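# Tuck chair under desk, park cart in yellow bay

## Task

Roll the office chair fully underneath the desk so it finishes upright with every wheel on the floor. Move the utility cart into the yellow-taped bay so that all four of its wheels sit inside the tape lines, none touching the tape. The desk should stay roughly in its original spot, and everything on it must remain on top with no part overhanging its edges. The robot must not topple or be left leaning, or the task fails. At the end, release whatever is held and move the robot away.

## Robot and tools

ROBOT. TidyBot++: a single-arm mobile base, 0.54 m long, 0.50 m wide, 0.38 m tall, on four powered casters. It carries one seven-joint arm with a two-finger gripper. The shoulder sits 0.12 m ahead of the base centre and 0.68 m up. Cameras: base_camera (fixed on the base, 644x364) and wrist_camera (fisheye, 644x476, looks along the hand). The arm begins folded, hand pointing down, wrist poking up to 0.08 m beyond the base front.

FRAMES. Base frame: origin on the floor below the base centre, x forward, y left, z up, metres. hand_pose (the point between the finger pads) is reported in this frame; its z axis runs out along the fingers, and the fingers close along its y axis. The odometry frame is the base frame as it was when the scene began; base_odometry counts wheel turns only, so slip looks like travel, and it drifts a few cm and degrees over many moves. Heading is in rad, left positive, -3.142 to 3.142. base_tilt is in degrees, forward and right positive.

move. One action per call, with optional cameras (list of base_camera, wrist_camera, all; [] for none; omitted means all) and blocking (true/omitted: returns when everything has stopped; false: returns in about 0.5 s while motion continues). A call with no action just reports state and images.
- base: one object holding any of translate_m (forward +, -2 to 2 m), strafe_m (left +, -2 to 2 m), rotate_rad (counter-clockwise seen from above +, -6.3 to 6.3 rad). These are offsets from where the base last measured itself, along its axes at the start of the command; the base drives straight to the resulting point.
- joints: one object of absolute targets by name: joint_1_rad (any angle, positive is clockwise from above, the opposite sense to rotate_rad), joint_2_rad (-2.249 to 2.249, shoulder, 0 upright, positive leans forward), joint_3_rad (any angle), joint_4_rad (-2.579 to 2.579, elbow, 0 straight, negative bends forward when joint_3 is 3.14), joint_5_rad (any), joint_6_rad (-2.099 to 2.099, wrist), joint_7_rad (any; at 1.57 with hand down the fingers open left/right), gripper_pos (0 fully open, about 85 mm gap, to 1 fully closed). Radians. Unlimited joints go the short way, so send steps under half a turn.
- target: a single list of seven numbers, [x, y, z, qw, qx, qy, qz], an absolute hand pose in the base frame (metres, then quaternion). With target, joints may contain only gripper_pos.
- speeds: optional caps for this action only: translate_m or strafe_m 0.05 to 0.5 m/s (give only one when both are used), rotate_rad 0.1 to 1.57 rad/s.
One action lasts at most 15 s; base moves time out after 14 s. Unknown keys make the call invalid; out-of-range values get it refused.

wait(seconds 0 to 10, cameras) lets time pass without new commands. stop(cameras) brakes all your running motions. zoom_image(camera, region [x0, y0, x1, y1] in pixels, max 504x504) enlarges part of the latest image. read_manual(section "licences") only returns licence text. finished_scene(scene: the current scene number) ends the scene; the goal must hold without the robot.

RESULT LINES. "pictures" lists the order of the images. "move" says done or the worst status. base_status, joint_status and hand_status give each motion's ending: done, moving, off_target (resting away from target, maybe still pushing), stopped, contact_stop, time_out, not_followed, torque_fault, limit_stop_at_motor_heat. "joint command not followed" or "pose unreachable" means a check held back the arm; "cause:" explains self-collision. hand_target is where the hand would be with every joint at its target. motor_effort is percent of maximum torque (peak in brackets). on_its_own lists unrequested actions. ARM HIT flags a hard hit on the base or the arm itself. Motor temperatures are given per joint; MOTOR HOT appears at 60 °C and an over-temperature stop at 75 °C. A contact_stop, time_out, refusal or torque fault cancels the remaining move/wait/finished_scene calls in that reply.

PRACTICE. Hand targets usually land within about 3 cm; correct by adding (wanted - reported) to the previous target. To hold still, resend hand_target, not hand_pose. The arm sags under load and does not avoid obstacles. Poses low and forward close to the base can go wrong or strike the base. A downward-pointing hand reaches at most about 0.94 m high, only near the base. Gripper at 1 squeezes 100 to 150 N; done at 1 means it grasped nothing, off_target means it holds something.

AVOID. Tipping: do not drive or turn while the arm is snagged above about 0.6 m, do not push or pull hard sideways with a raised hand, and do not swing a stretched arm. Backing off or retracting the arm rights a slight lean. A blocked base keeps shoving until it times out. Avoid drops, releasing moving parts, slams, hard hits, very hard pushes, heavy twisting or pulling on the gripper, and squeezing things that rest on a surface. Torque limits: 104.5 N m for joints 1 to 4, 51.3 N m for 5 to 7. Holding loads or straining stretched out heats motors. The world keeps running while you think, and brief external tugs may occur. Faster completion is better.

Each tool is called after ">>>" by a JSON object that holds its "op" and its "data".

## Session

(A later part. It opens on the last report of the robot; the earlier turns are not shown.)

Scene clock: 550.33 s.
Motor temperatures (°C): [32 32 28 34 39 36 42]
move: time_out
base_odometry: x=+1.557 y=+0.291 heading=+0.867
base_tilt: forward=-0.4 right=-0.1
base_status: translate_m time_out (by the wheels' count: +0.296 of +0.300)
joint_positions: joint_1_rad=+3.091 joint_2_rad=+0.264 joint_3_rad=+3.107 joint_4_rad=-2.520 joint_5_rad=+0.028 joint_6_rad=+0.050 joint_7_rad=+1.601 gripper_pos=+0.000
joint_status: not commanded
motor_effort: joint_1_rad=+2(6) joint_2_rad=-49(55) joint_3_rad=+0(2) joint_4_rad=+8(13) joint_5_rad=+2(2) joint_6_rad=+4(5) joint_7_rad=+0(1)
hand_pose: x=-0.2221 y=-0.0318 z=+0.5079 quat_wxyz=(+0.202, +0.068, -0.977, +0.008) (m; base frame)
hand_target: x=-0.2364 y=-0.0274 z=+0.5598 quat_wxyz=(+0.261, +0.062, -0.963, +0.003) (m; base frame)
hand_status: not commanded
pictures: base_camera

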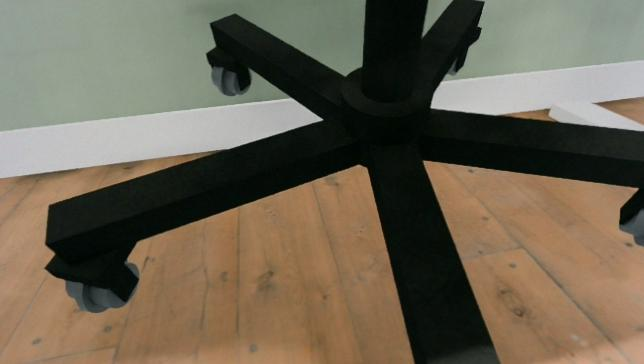

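>>> {"op": "move", "data": {"base": {"translate_m":-0.5}, "speeds": {"translate_m":0.1}, "cameras": ["base_camera"]}}

>>> {"op": "move", "data": {"base": {"translate_m":-0.4,"rotate_rad":0.3}, "joints": {"joint_1_rad":0,"joint_2_rad":-0.36,"joint_6_rad":0.2}}}

Scene clock: 562.90 s.
Motor temperatures (°C): [32 32 28 34 39 36 42]
move: done
base_odometry: x=+1.233 y=-0.090 heading=+0.868
base_tilt: forward=-0.3 right=-0.2
base_status: done
joint_positions: joint_1_rad=+3.091 joint_2_rad=+0.097 joint_3_rad=+3.107 joint_4_rad=-2.520 joint_5_rad=+0.028 joint_6_rad=+0.048 joint_7_rad=+1.601 gripper_pos=+0.000
joint_status: not commanded
motor_effort: joint_1_rad=-1(3) joint_2_rad=-15(50) joint_3_rad=+0(1) joint_4_rad=+12(13) joint_5_rad=+1(2) joint_6_rad=+5(5) joint_7_rad=+0(1)
hand_pose: x=-0.2461 y=-0.0330 z=+0.5669 quat_wxyz=(+0.282, +0.068, -0.957, +0.006) (m; base frame)
hand_target: x=-0.2364 y=-0.0274 z=+0.5598 quat_wxyz=(+0.261, +0.062, -0.963, +0.003) (m; base frame)
hand_status: not commanded
pictures: base_camera

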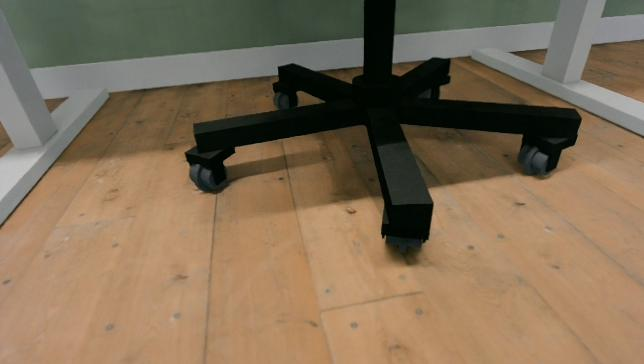

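Scene clock: 566.80 s.
Motor temperatures (°C): [32 32 28 34 39 36 42]
move: done
base_odometry: x=+0.974 y=-0.396 heading=+1.168
base_tilt: forward=-0.3 right=-0.1
base_status: done
joint_positions: joint_1_rad=+0.023 joint_2_rad=-0.336 joint_3_rad=+3.108 joint_4_rad=-2.519 joint_5_rad=+0.028 joint_6_rad=+0.149 joint_7_rad=+1.601 gripper_pos=+0.000
joint_status: all done
motor_effort: joint_1_rad=-1(3) joint_2_rad=-6(16) joint_3_rad=+1(1) joint_4_rad=+19(20) joint_5_rad=+1(2) joint_6_rad=+8(9) joint_7_rad=+0(1)
hand_pose: x=+0.5156 y=+0.0073 z=+0.7589 quat_wxyz=(+0.016, +0.850, +0.033, +0.525) (m; base frame)
hand_target: x=+0.5212 y=+0.0157 z=+0.7856 quat_wxyz=(+0.010, +0.828, +0.040, +0.559) (m; base frame)
hand_status: not commanded
pictures: base_camera, wrist_camera

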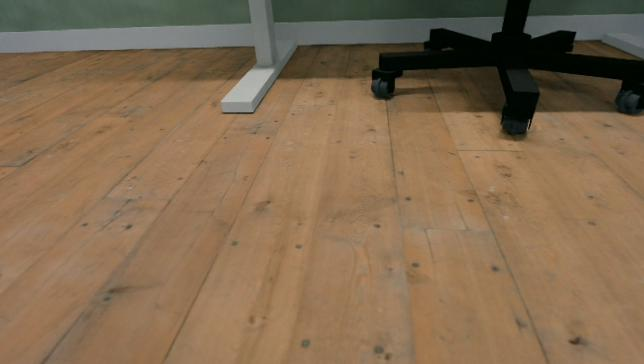

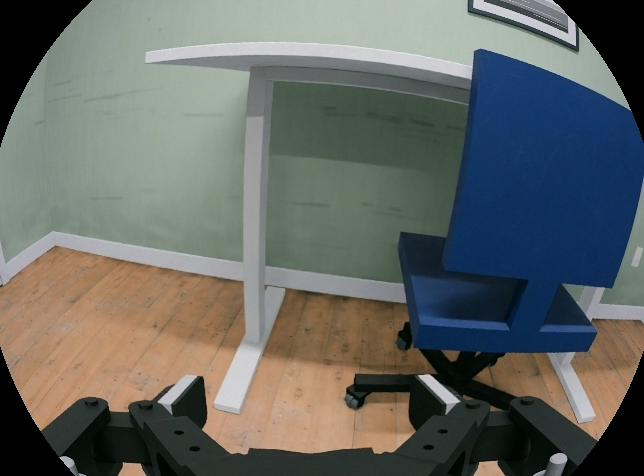

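>>> {"op": "move", "data": {"base": {"translate_m":0.45,"strafe_m":0.3}, "joints": {"joint_1_rad":0.7,"joint_6_rad":0.5}}}

Scene clock: 596.10 s.
Motor temperatures (°C): [32 32 28 34 39 36 42]
move: done
base_odometry: x=+0.875 y=+0.136 heading=+1.169
base_tilt: forward=-0.3 right=-0.1
base_status: done
joint_positions: joint_1_rad=+0.677 joint_2_rad=-0.342 joint_3_rad=+3.108 joint_4_rad=-2.519 joint_5_rad=+0.028 joint_6_rad=+0.450 joint_7_rad=+1.601 gripper_pos=+0.000
joint_status: all done
motor_effort: joint_1_rad=-1(3) joint_2_rad=-6(7) joint_3_rad=+1(2) joint_4_rad=+20(21) joint_5_rad=+1(2) joint_6_rad=+9(10) joint_7_rad=+0(1)
hand_pose: x=+0.4623 y=-0.2495 z=+0.8503 quat_wxyz=(+0.223, +0.730, -0.214, +0.610) (m; base frame)
hand_target: x=+0.4556 y=-0.2579 z=+0.8761 quat_wxyz=(+0.239, +0.704, -0.216, +0.633) (m; base frame)
hand_status: not commanded
pictures: base_camera, wrist_camera

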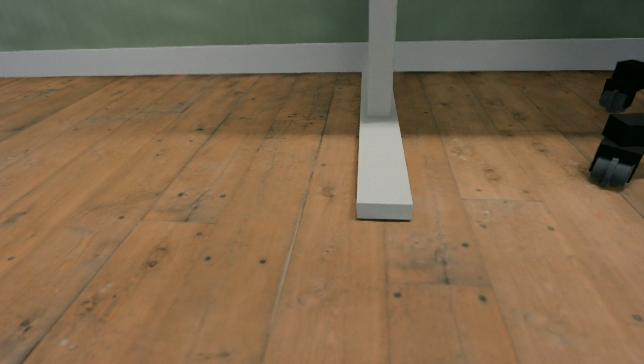

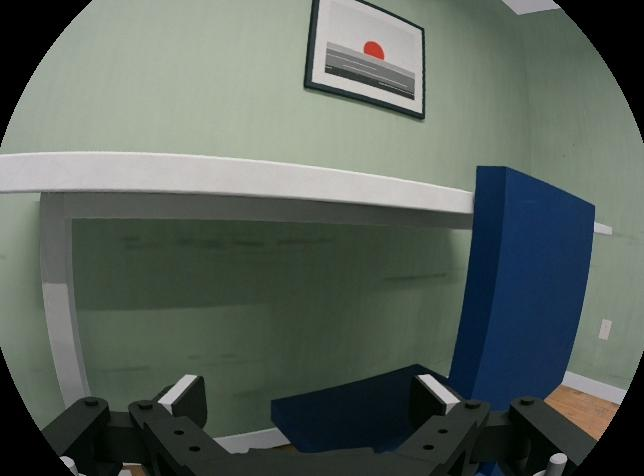

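>>> {"op": "move", "data": {"joints": {"joint_1_rad":-1.7,"joint_6_rad":0.0}, "cameras": ["wrist_camera"]}}

>>> {"op": "move", "data": {"base": {"translate_m":-0.1,"rotate_rad":0.85}}}

Scene clock: 609.60 s.
Motor temperatures (°C): [32 32 28 34 39 36 42]
move: done
base_odometry: x=+0.875 y=+0.136 heading=+1.169
base_tilt: forward=-0.3 right=-0.1
base_status: not commanded
joint_positions: joint_1_rad=-1.677 joint_2_rad=-0.342 joint_3_rad=+3.108 joint_4_rad=-2.519 joint_5_rad=+0.028 joint_6_rad=+0.064 joint_7_rad=+1.601 gripper_pos=+0.000
joint_status: all done
motor_effort: joint_1_rad=-1(2) joint_2_rad=-6(7) joint_3_rad=+1(1) joint_4_rad=+19(21) joint_5_rad=+1(2) joint_6_rad=+8(10) joint_7_rad=+0(1)
hand_pose: x=+0.0635 y=+0.3795 z=+0.7383 quat_wxyz=(-0.359, +0.550, +0.675, +0.337) (m; base frame)
hand_target: x=+0.0584 y=+0.3686 z=+0.7306 quat_wxyz=(-0.348, +0.550, +0.688, +0.321) (m; base frame)
hand_status: not commanded
pictures: wrist_camera

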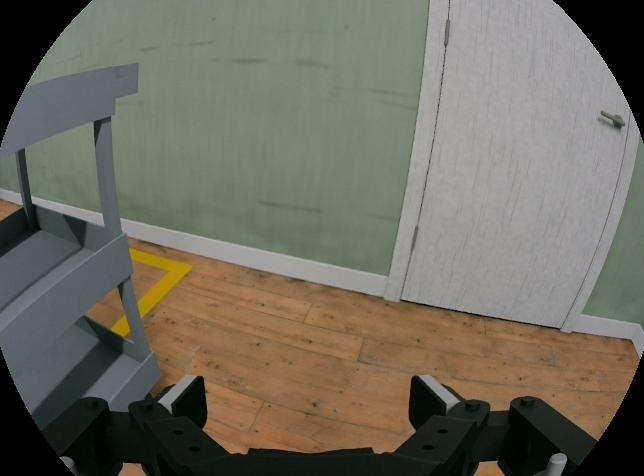

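Scene clock: 611.40 s.
Motor temperatures (°C): [32 32 28 34 38 36 42]
move: done
base_odometry: x=+0.835 y=+0.044 heading=+2.018
base_tilt: forward=-0.4 right=-0.1
base_status: done
joint_positions: joint_1_rad=-1.682 joint_2_rad=-0.343 joint_3_rad=+3.108 joint_4_rad=-2.519 joint_5_rad=+0.028 joint_6_rad=+0.061 joint_7_rad=+1.601 gripper_pos=+0.000
joint_status: not commanded
motor_effort: joint_1_rad=-1(2) joint_2_rad=-6(7) joint_3_rad=+0(2) joint_4_rad=+19(20) joint_5_rad=+1(2) joint_6_rad=+8(8) joint_7_rad=+0(1)
hand_pose: x=+0.0621 y=+0.3788 z=+0.7381 quat_wxyz=(-0.359, +0.549, +0.676, +0.336) (m; base frame)
hand_target: x=+0.0584 y=+0.3686 z=+0.7306 quat_wxyz=(-0.348, +0.550, +0.688, +0.321) (m; base frame)
hand_status: not commanded
pictures: base_camera, wrist_camera

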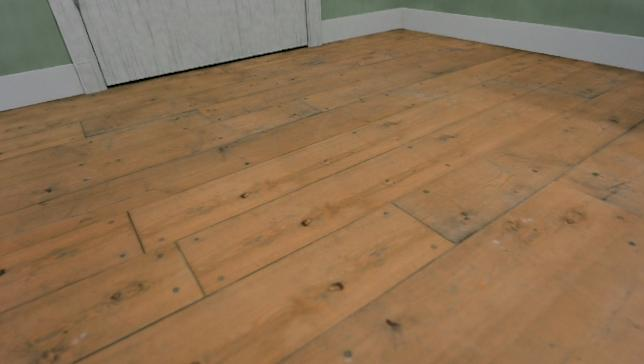

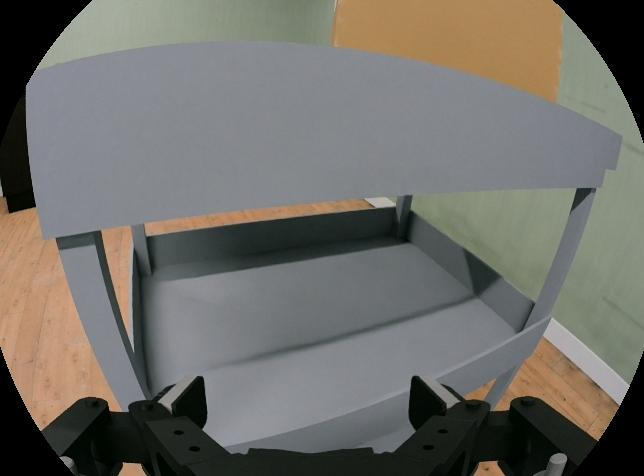

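>>> {"op": "move", "data": {"base": {"translate_m":0.25}, "joints": {"joint_1_rad":0.0}, "cameras": []}}

>>> {"op": "move", "data": {"base": {"rotate_rad":1.6}}}

Scene clock: 621.37 s.
Motor temperatures (°C): [32 32 28 34 38 36 42]
move: done
base_odometry: x=+0.727 y=+0.270 heading=+2.019
base_tilt: forward=-0.3 right=-0.1
base_status: done
joint_positions: joint_1_rad=-0.023 joint_2_rad=-0.344 joint_3_rad=+3.108 joint_4_rad=-2.519 joint_5_rad=+0.028 joint_6_rad=+0.061 joint_7_rad=+1.601 gripper_pos=+0.000
joint_status: all done
motor_effort: joint_1_rad=-1(2) joint_2_rad=-6(7) joint_3_rad=+1(2) joint_4_rad=+19(20) joint_5_rad=+1(2) joint_6_rad=+8(8) joint_7_rad=+0(1)
hand_pose: x=+0.5013 y=+0.0233 z=+0.7381 quat_wxyz=(+0.005, +0.869, +0.052, +0.491) (m; base frame)
hand_target: x=+0.4923 y=+0.0126 z=+0.7306 quat_wxyz=(+0.011, +0.880, +0.040, +0.474) (m; base frame)
hand_status: not commanded
pictures: none
No camera images: "cameras" was empty.

Scene clock: 623.67 s.
Motor temperatures (°C): [32 32 28 34 38 36 42]
move: done
base_odometry: x=+0.727 y=+0.270 heading=-2.665
base_tilt: forward=-0.3 right=-0.1
base_status: done
joint_positions: joint_1_rad=-0.019 joint_2_rad=-0.344 joint_3_rad=+3.108 joint_4_rad=-2.519 joint_5_rad=+0.028 joint_6_rad=+0.061 joint_7_rad=+1.601 gripper_pos=+0.000
joint_status: not commanded
motor_effort: joint_1_rad=-1(2) joint_2_rad=-6(6) joint_3_rad=+1(2) joint_4_rad=+19(19) joint_5_rad=+1(2) joint_6_rad=+8(8) joint_7_rad=+0(1)
hand_pose: x=+0.5013 y=+0.0219 z=+0.7380 quat_wxyz=(+0.006, +0.870, +0.050, +0.491) (m; base frame)
hand_target: x=+0.4923 y=+0.0126 z=+0.7306 quat_wxyz=(+0.011, +0.880, +0.040, +0.474) (m; base frame)
hand_status: not commanded
pictures: base_camera, wrist_camera

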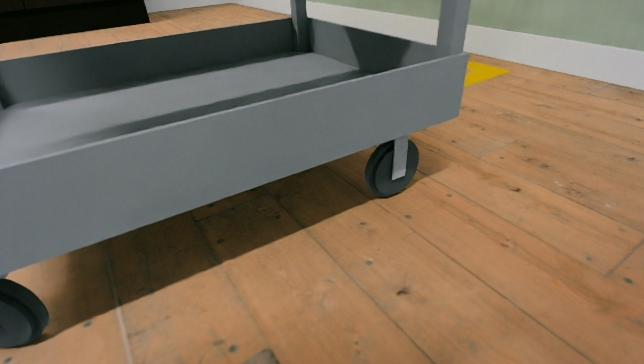

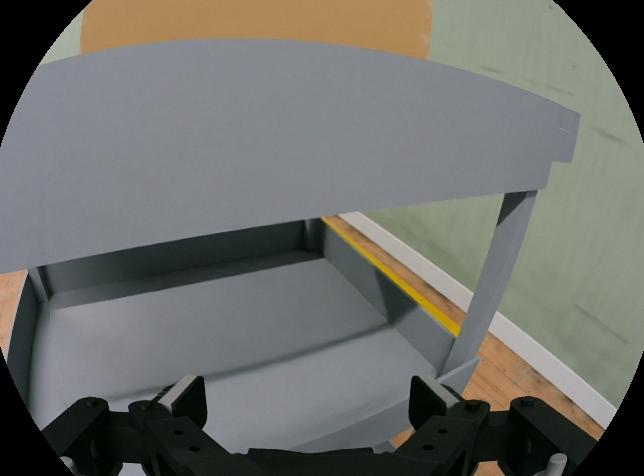

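>>> {"op": "move", "data": {"base": {"rotate_rad":0.57}, "cameras": []}}

>>> {"op": "move", "data": {"base": {"strafe_m":-0.245}, "joints": {"joint_1_rad":3.1}, "cameras": ["base_camera"]}}

>>> {"op": "move", "data": {"base": {"translate_m":0.6}, "speeds": {"translate_m":0.2}, "cameras": ["base_camera"]}}

Scene clock: 644.87 s.
Motor temperatures (°C): [32 32 28 34 38 36 42]
move: done
base_odometry: x=+0.727 y=+0.270 heading=-2.096
base_tilt: forward=-0.3 right=-0.1
base_status: done
joint_positions: joint_1_rad=-0.017 joint_2_rad=-0.344 joint_3_rad=+3.108 joint_4_rad=-2.519 joint_5_rad=+0.028 joint_6_rad=+0.061 joint_7_rad=+1.601 gripper_pos=+0.000
joint_status: not commanded
motor_effort: joint_1_rad=-1(2) joint_2_rad=-6(6) joint_3_rad=+1(2) joint_4_rad=+19(20) joint_5_rad=+1(2) joint_6_rad=+8(8) joint_7_rad=+0(1)
hand_pose: x=+0.5014 y=+0.0213 z=+0.7380 quat_wxyz=(+0.006, +0.870, +0.050, +0.491) (m; base frame)
hand_target: x=+0.4923 y=+0.0126 z=+0.7306 quat_wxyz=(+0.011, +0.880, +0.040, +0.474) (m; base frame)
hand_status: not commanded
pictures: none
No camera images: "cameras" was empty.

Scene clock: 648.77 s.
Motor temperatures (°C): [32 32 28 34 38 36 42]
move: done
base_odometry: x=+0.515 y=+0.392 heading=-2.095
base_tilt: forward=-0.4 right=-0.1
base_status: done
joint_positions: joint_1_rad=+3.077 joint_2_rad=-0.344 joint_3_rad=+3.108 joint_4_rad=-2.519 joint_5_rad=+0.028 joint_6_rad=+0.061 joint_7_rad=+1.601 gripper_pos=+0.000
joint_status: all done
motor_effort: joint_1_rad=-1(2) joint_2_rad=-6(7) joint_3_rad=+1(2) joint_4_rad=+19(20) joint_5_rad=+1(2) joint_6_rad=+8(8) joint_7_rad=+0(1)
hand_pose: x=-0.2619 y=-0.0391 z=+0.7380 quat_wxyz=(+0.491, +0.070, -0.868, +0.005) (m; base frame)
hand_target: x=-0.2535 y=-0.0281 z=+0.7306 quat_wxyz=(+0.474, +0.059, -0.879, -0.002) (m; base frame)
hand_status: not commanded
pictures: base_camera

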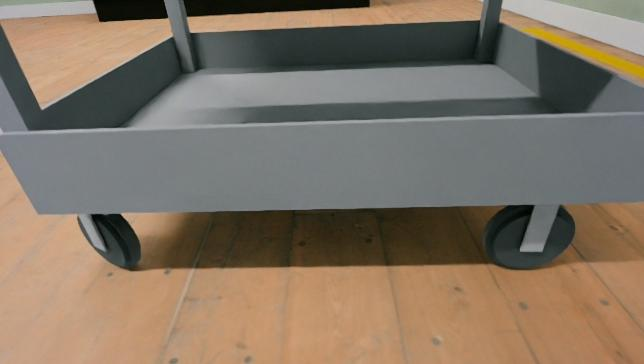

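Scene clock: 652.47 s.
Motor temperatures (°C): [32 32 28 34 38 36 42]
move: done
base_odometry: x=+0.215 y=-0.127 heading=-2.095
base_tilt: forward=-0.4 right=-0.1
base_status: done
joint_positions: joint_1_rad=+3.079 joint_2_rad=-0.349 joint_3_rad=+3.108 joint_4_rad=-2.519 joint_5_rad=+0.028 joint_6_rad=+0.058 joint_7_rad=+1.601 gripper_pos=+0.000
joint_status: not commanded
motor_effort: joint_1_rad=-1(2) joint_2_rad=-6(9) joint_3_rad=+1(2) joint_4_rad=+20(21) joint_5_rad=+1(2) joint_6_rad=+8(8) joint_7_rad=+0(1)
hand_pose: x=-0.2613 y=-0.0383 z=+0.7392 quat_wxyz=(+0.492, +0.069, -0.868, +0.005) (m; base frame)
hand_target: x=-0.2535 y=-0.0281 z=+0.7306 quat_wxyz=(+0.474, +0.059, -0.879, -0.002) (m; base frame)
hand_status: not commanded
pictures: base_camera

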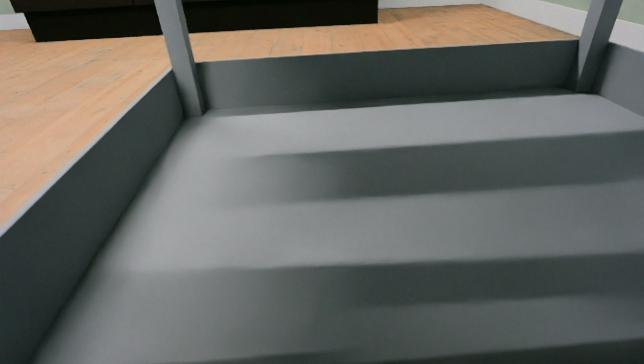

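>>> {"op": "move", "data": {"base": {"translate_m":0.34}, "speeds": {"translate_m":0.2}, "cameras": []}}

>>> {"op": "move", "data": {"base": {"translate_m":-0.35}, "cameras": []}}

>>> {"op": "move", "data": {"base": {"strafe_m":1.1}, "cameras": []}}

>>> {"op": "move", "data": {"base": {"translate_m":0.8}, "cameras": []}}

>>> {"op": "move", "data": {"base": {"rotate_rad":-1.57}, "joints": {"joint_1_rad":0}}}

Scene clock: 664.37 s.
Motor temperatures (°C): [32 32 28 34 38 36 42]
move: done
base_odometry: x=+0.044 y=-0.422 heading=-2.095
base_tilt: forward=-0.3 right=-0.1
base_status: done
joint_positions: joint_1_rad=+3.080 joint_2_rad=-0.352 joint_3_rad=+3.108 joint_4_rad=-2.519 joint_5_rad=+0.028 joint_6_rad=+0.057 joint_7_rad=+1.601 gripper_pos=+0.000
joint_status: not commanded
motor_effort: joint_1_rad=-1(2) joint_2_rad=-5(12) joint_3_rad=+0(2) joint_4_rad=+19(21) joint_5_rad=+1(2) joint_6_rad=+8(8) joint_7_rad=+0(1)
hand_pose: x=-0.2609 y=-0.0379 z=+0.7401 quat_wxyz=(+0.493, +0.069, -0.867, +0.004) (m; base frame)
hand_target: x=-0.2535 y=-0.0281 z=+0.7306 quat_wxyz=(+0.474, +0.059, -0.879, -0.002) (m; base frame)
hand_status: not commanded
pictures: none
No camera images: "cameras" was empty.

Scene clock: 666.37 s.
Motor temperatures (°C): [32 32 28 34 38 36 42]
move: done
base_odometry: x=+0.220 y=-0.119 heading=-2.096
base_tilt: forward=-0.3 right=-0.1
base_status: done
joint_positions: joint_1_rad=+3.080 joint_2_rad=-0.354 joint_3_rad=+3.108 joint_4_rad=-2.519 joint_5_rad=+0.028 joint_6_rad=+0.056 joint_7_rad=+1.601 gripper_pos=+0.000
joint_status: not commanded
motor_effort: joint_1_rad=+0(1) joint_2_rad=-5(8) joint_3_rad=+1(1) joint_4_rad=+20(21) joint_5_rad=+1(2) joint_6_rad=+8(8) joint_7_rad=+0(1)
hand_pose: x=-0.2608 y=-0.0378 z=+0.7410 quat_wxyz=(+0.494, +0.069, -0.867, +0.004) (m; base frame)
hand_target: x=-0.2535 y=-0.0281 z=+0.7306 quat_wxyz=(+0.474, +0.059, -0.879, -0.002) (m; base frame)
hand_status: not commanded
pictures: none
No camera images: "cameras" was empty.

Scene clock: 669.63 s.
Motor temperatures (°C): [32 32 28 34 38 36 42]
move: done
base_odometry: x=+1.172 y=-0.670 heading=-2.095
base_tilt: forward=-0.3 right=-0.1
base_status: done
joint_positions: joint_1_rad=+3.081 joint_2_rad=-0.354 joint_3_rad=+3.108 joint_4_rad=-2.519 joint_5_rad=+0.028 joint_6_rad=+0.056 joint_7_rad=+1.601 gripper_pos=+0.000
joint_status: not commanded
motor_effort: joint_1_rad=-1(2) joint_2_rad=-6(6) joint_3_rad=+1(2) joint_4_rad=+19(20) joint_5_rad=+1(2) joint_6_rad=+8(8) joint_7_rad=+0(1)
hand_pose: x=-0.2608 y=-0.0377 z=+0.7410 quat_wxyz=(+0.494, +0.069, -0.867, +0.004) (m; base frame)
hand_target: x=-0.2535 y=-0.0281 z=+0.7306 quat_wxyz=(+0.474, +0.059, -0.879, -0.002) (m; base frame)
hand_status: not commanded
pictures: none
No camera images: "cameras" was empty.

Scene clock: 672.37 s.
Motor temperatures (°C): [32 32 28 34 38 36 42]
move: done
base_odometry: x=+0.771 y=-1.362 heading=-2.095
base_tilt: forward=-0.3 right=-0.1
base_status: done
joint_positions: joint_1_rad=+3.081 joint_2_rad=-0.355 joint_3_rad=+3.108 joint_4_rad=-2.519 joint_5_rad=+0.028 joint_6_rad=+0.056 joint_7_rad=+1.601 gripper_pos=+0.000
joint_status: not commanded
motor_effort: joint_1_rad=-1(1) joint_2_rad=-5(8) joint_3_rad=+1(1) joint_4_rad=+19(21) joint_5_rad=+1(2) joint_6_rad=+8(8) joint_7_rad=+0(1)
hand_pose: x=-0.2607 y=-0.0377 z=+0.7411 quat_wxyz=(+0.494, +0.069, -0.867, +0.004) (m; base frame)
hand_target: x=-0.2535 y=-0.0281 z=+0.7306 quat_wxyz=(+0.474, +0.059, -0.879, -0.002) (m; base frame)
hand_status: not commanded
pictures: none
No camera images: "cameras" was empty.

Scene clock: 676.27 s.
Motor temperatures (°C): [32 32 28 34 38 36 42]
move: done
base_odometry: x=+0.771 y=-1.362 heading=+2.619
base_tilt: forward=-0.3 right=-0.1
base_status: done
joint_positions: joint_1_rad=+0.023 joint_2_rad=-0.355 joint_3_rad=+3.108 joint_4_rad=-2.519 joint_5_rad=+0.028 joint_6_rad=+0.056 joint_7_rad=+1.601 gripper_pos=+0.000
joint_status: all done
motor_effort: joint_1_rad=-1(3) joint_2_rad=-6(6) joint_3_rad=+1(1) joint_4_rad=+19(20) joint_5_rad=+1(2) joint_6_rad=+8(8) joint_7_rad=+0(1)
hand_pose: x=+0.5005 y=+0.0058 z=+0.7411 quat_wxyz=(+0.017, +0.869, +0.032, +0.494) (m; base frame)
hand_target: x=+0.4923 y=+0.0126 z=+0.7306 quat_wxyz=(+0.011, +0.880, +0.040, +0.474) (m; base frame)
hand_status: not commanded
pictures: base_camera, wrist_camera

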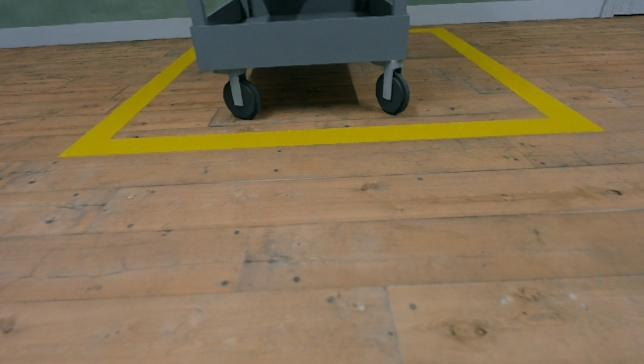

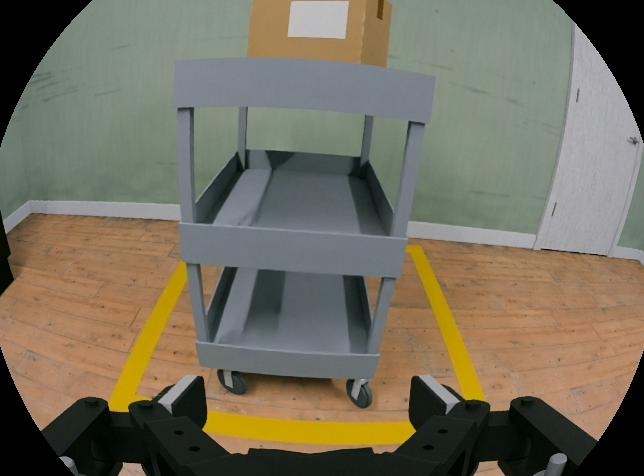

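>>> {"op": "finished_scene", "data": {"scene": 2}}

The scene is finished: the task was done.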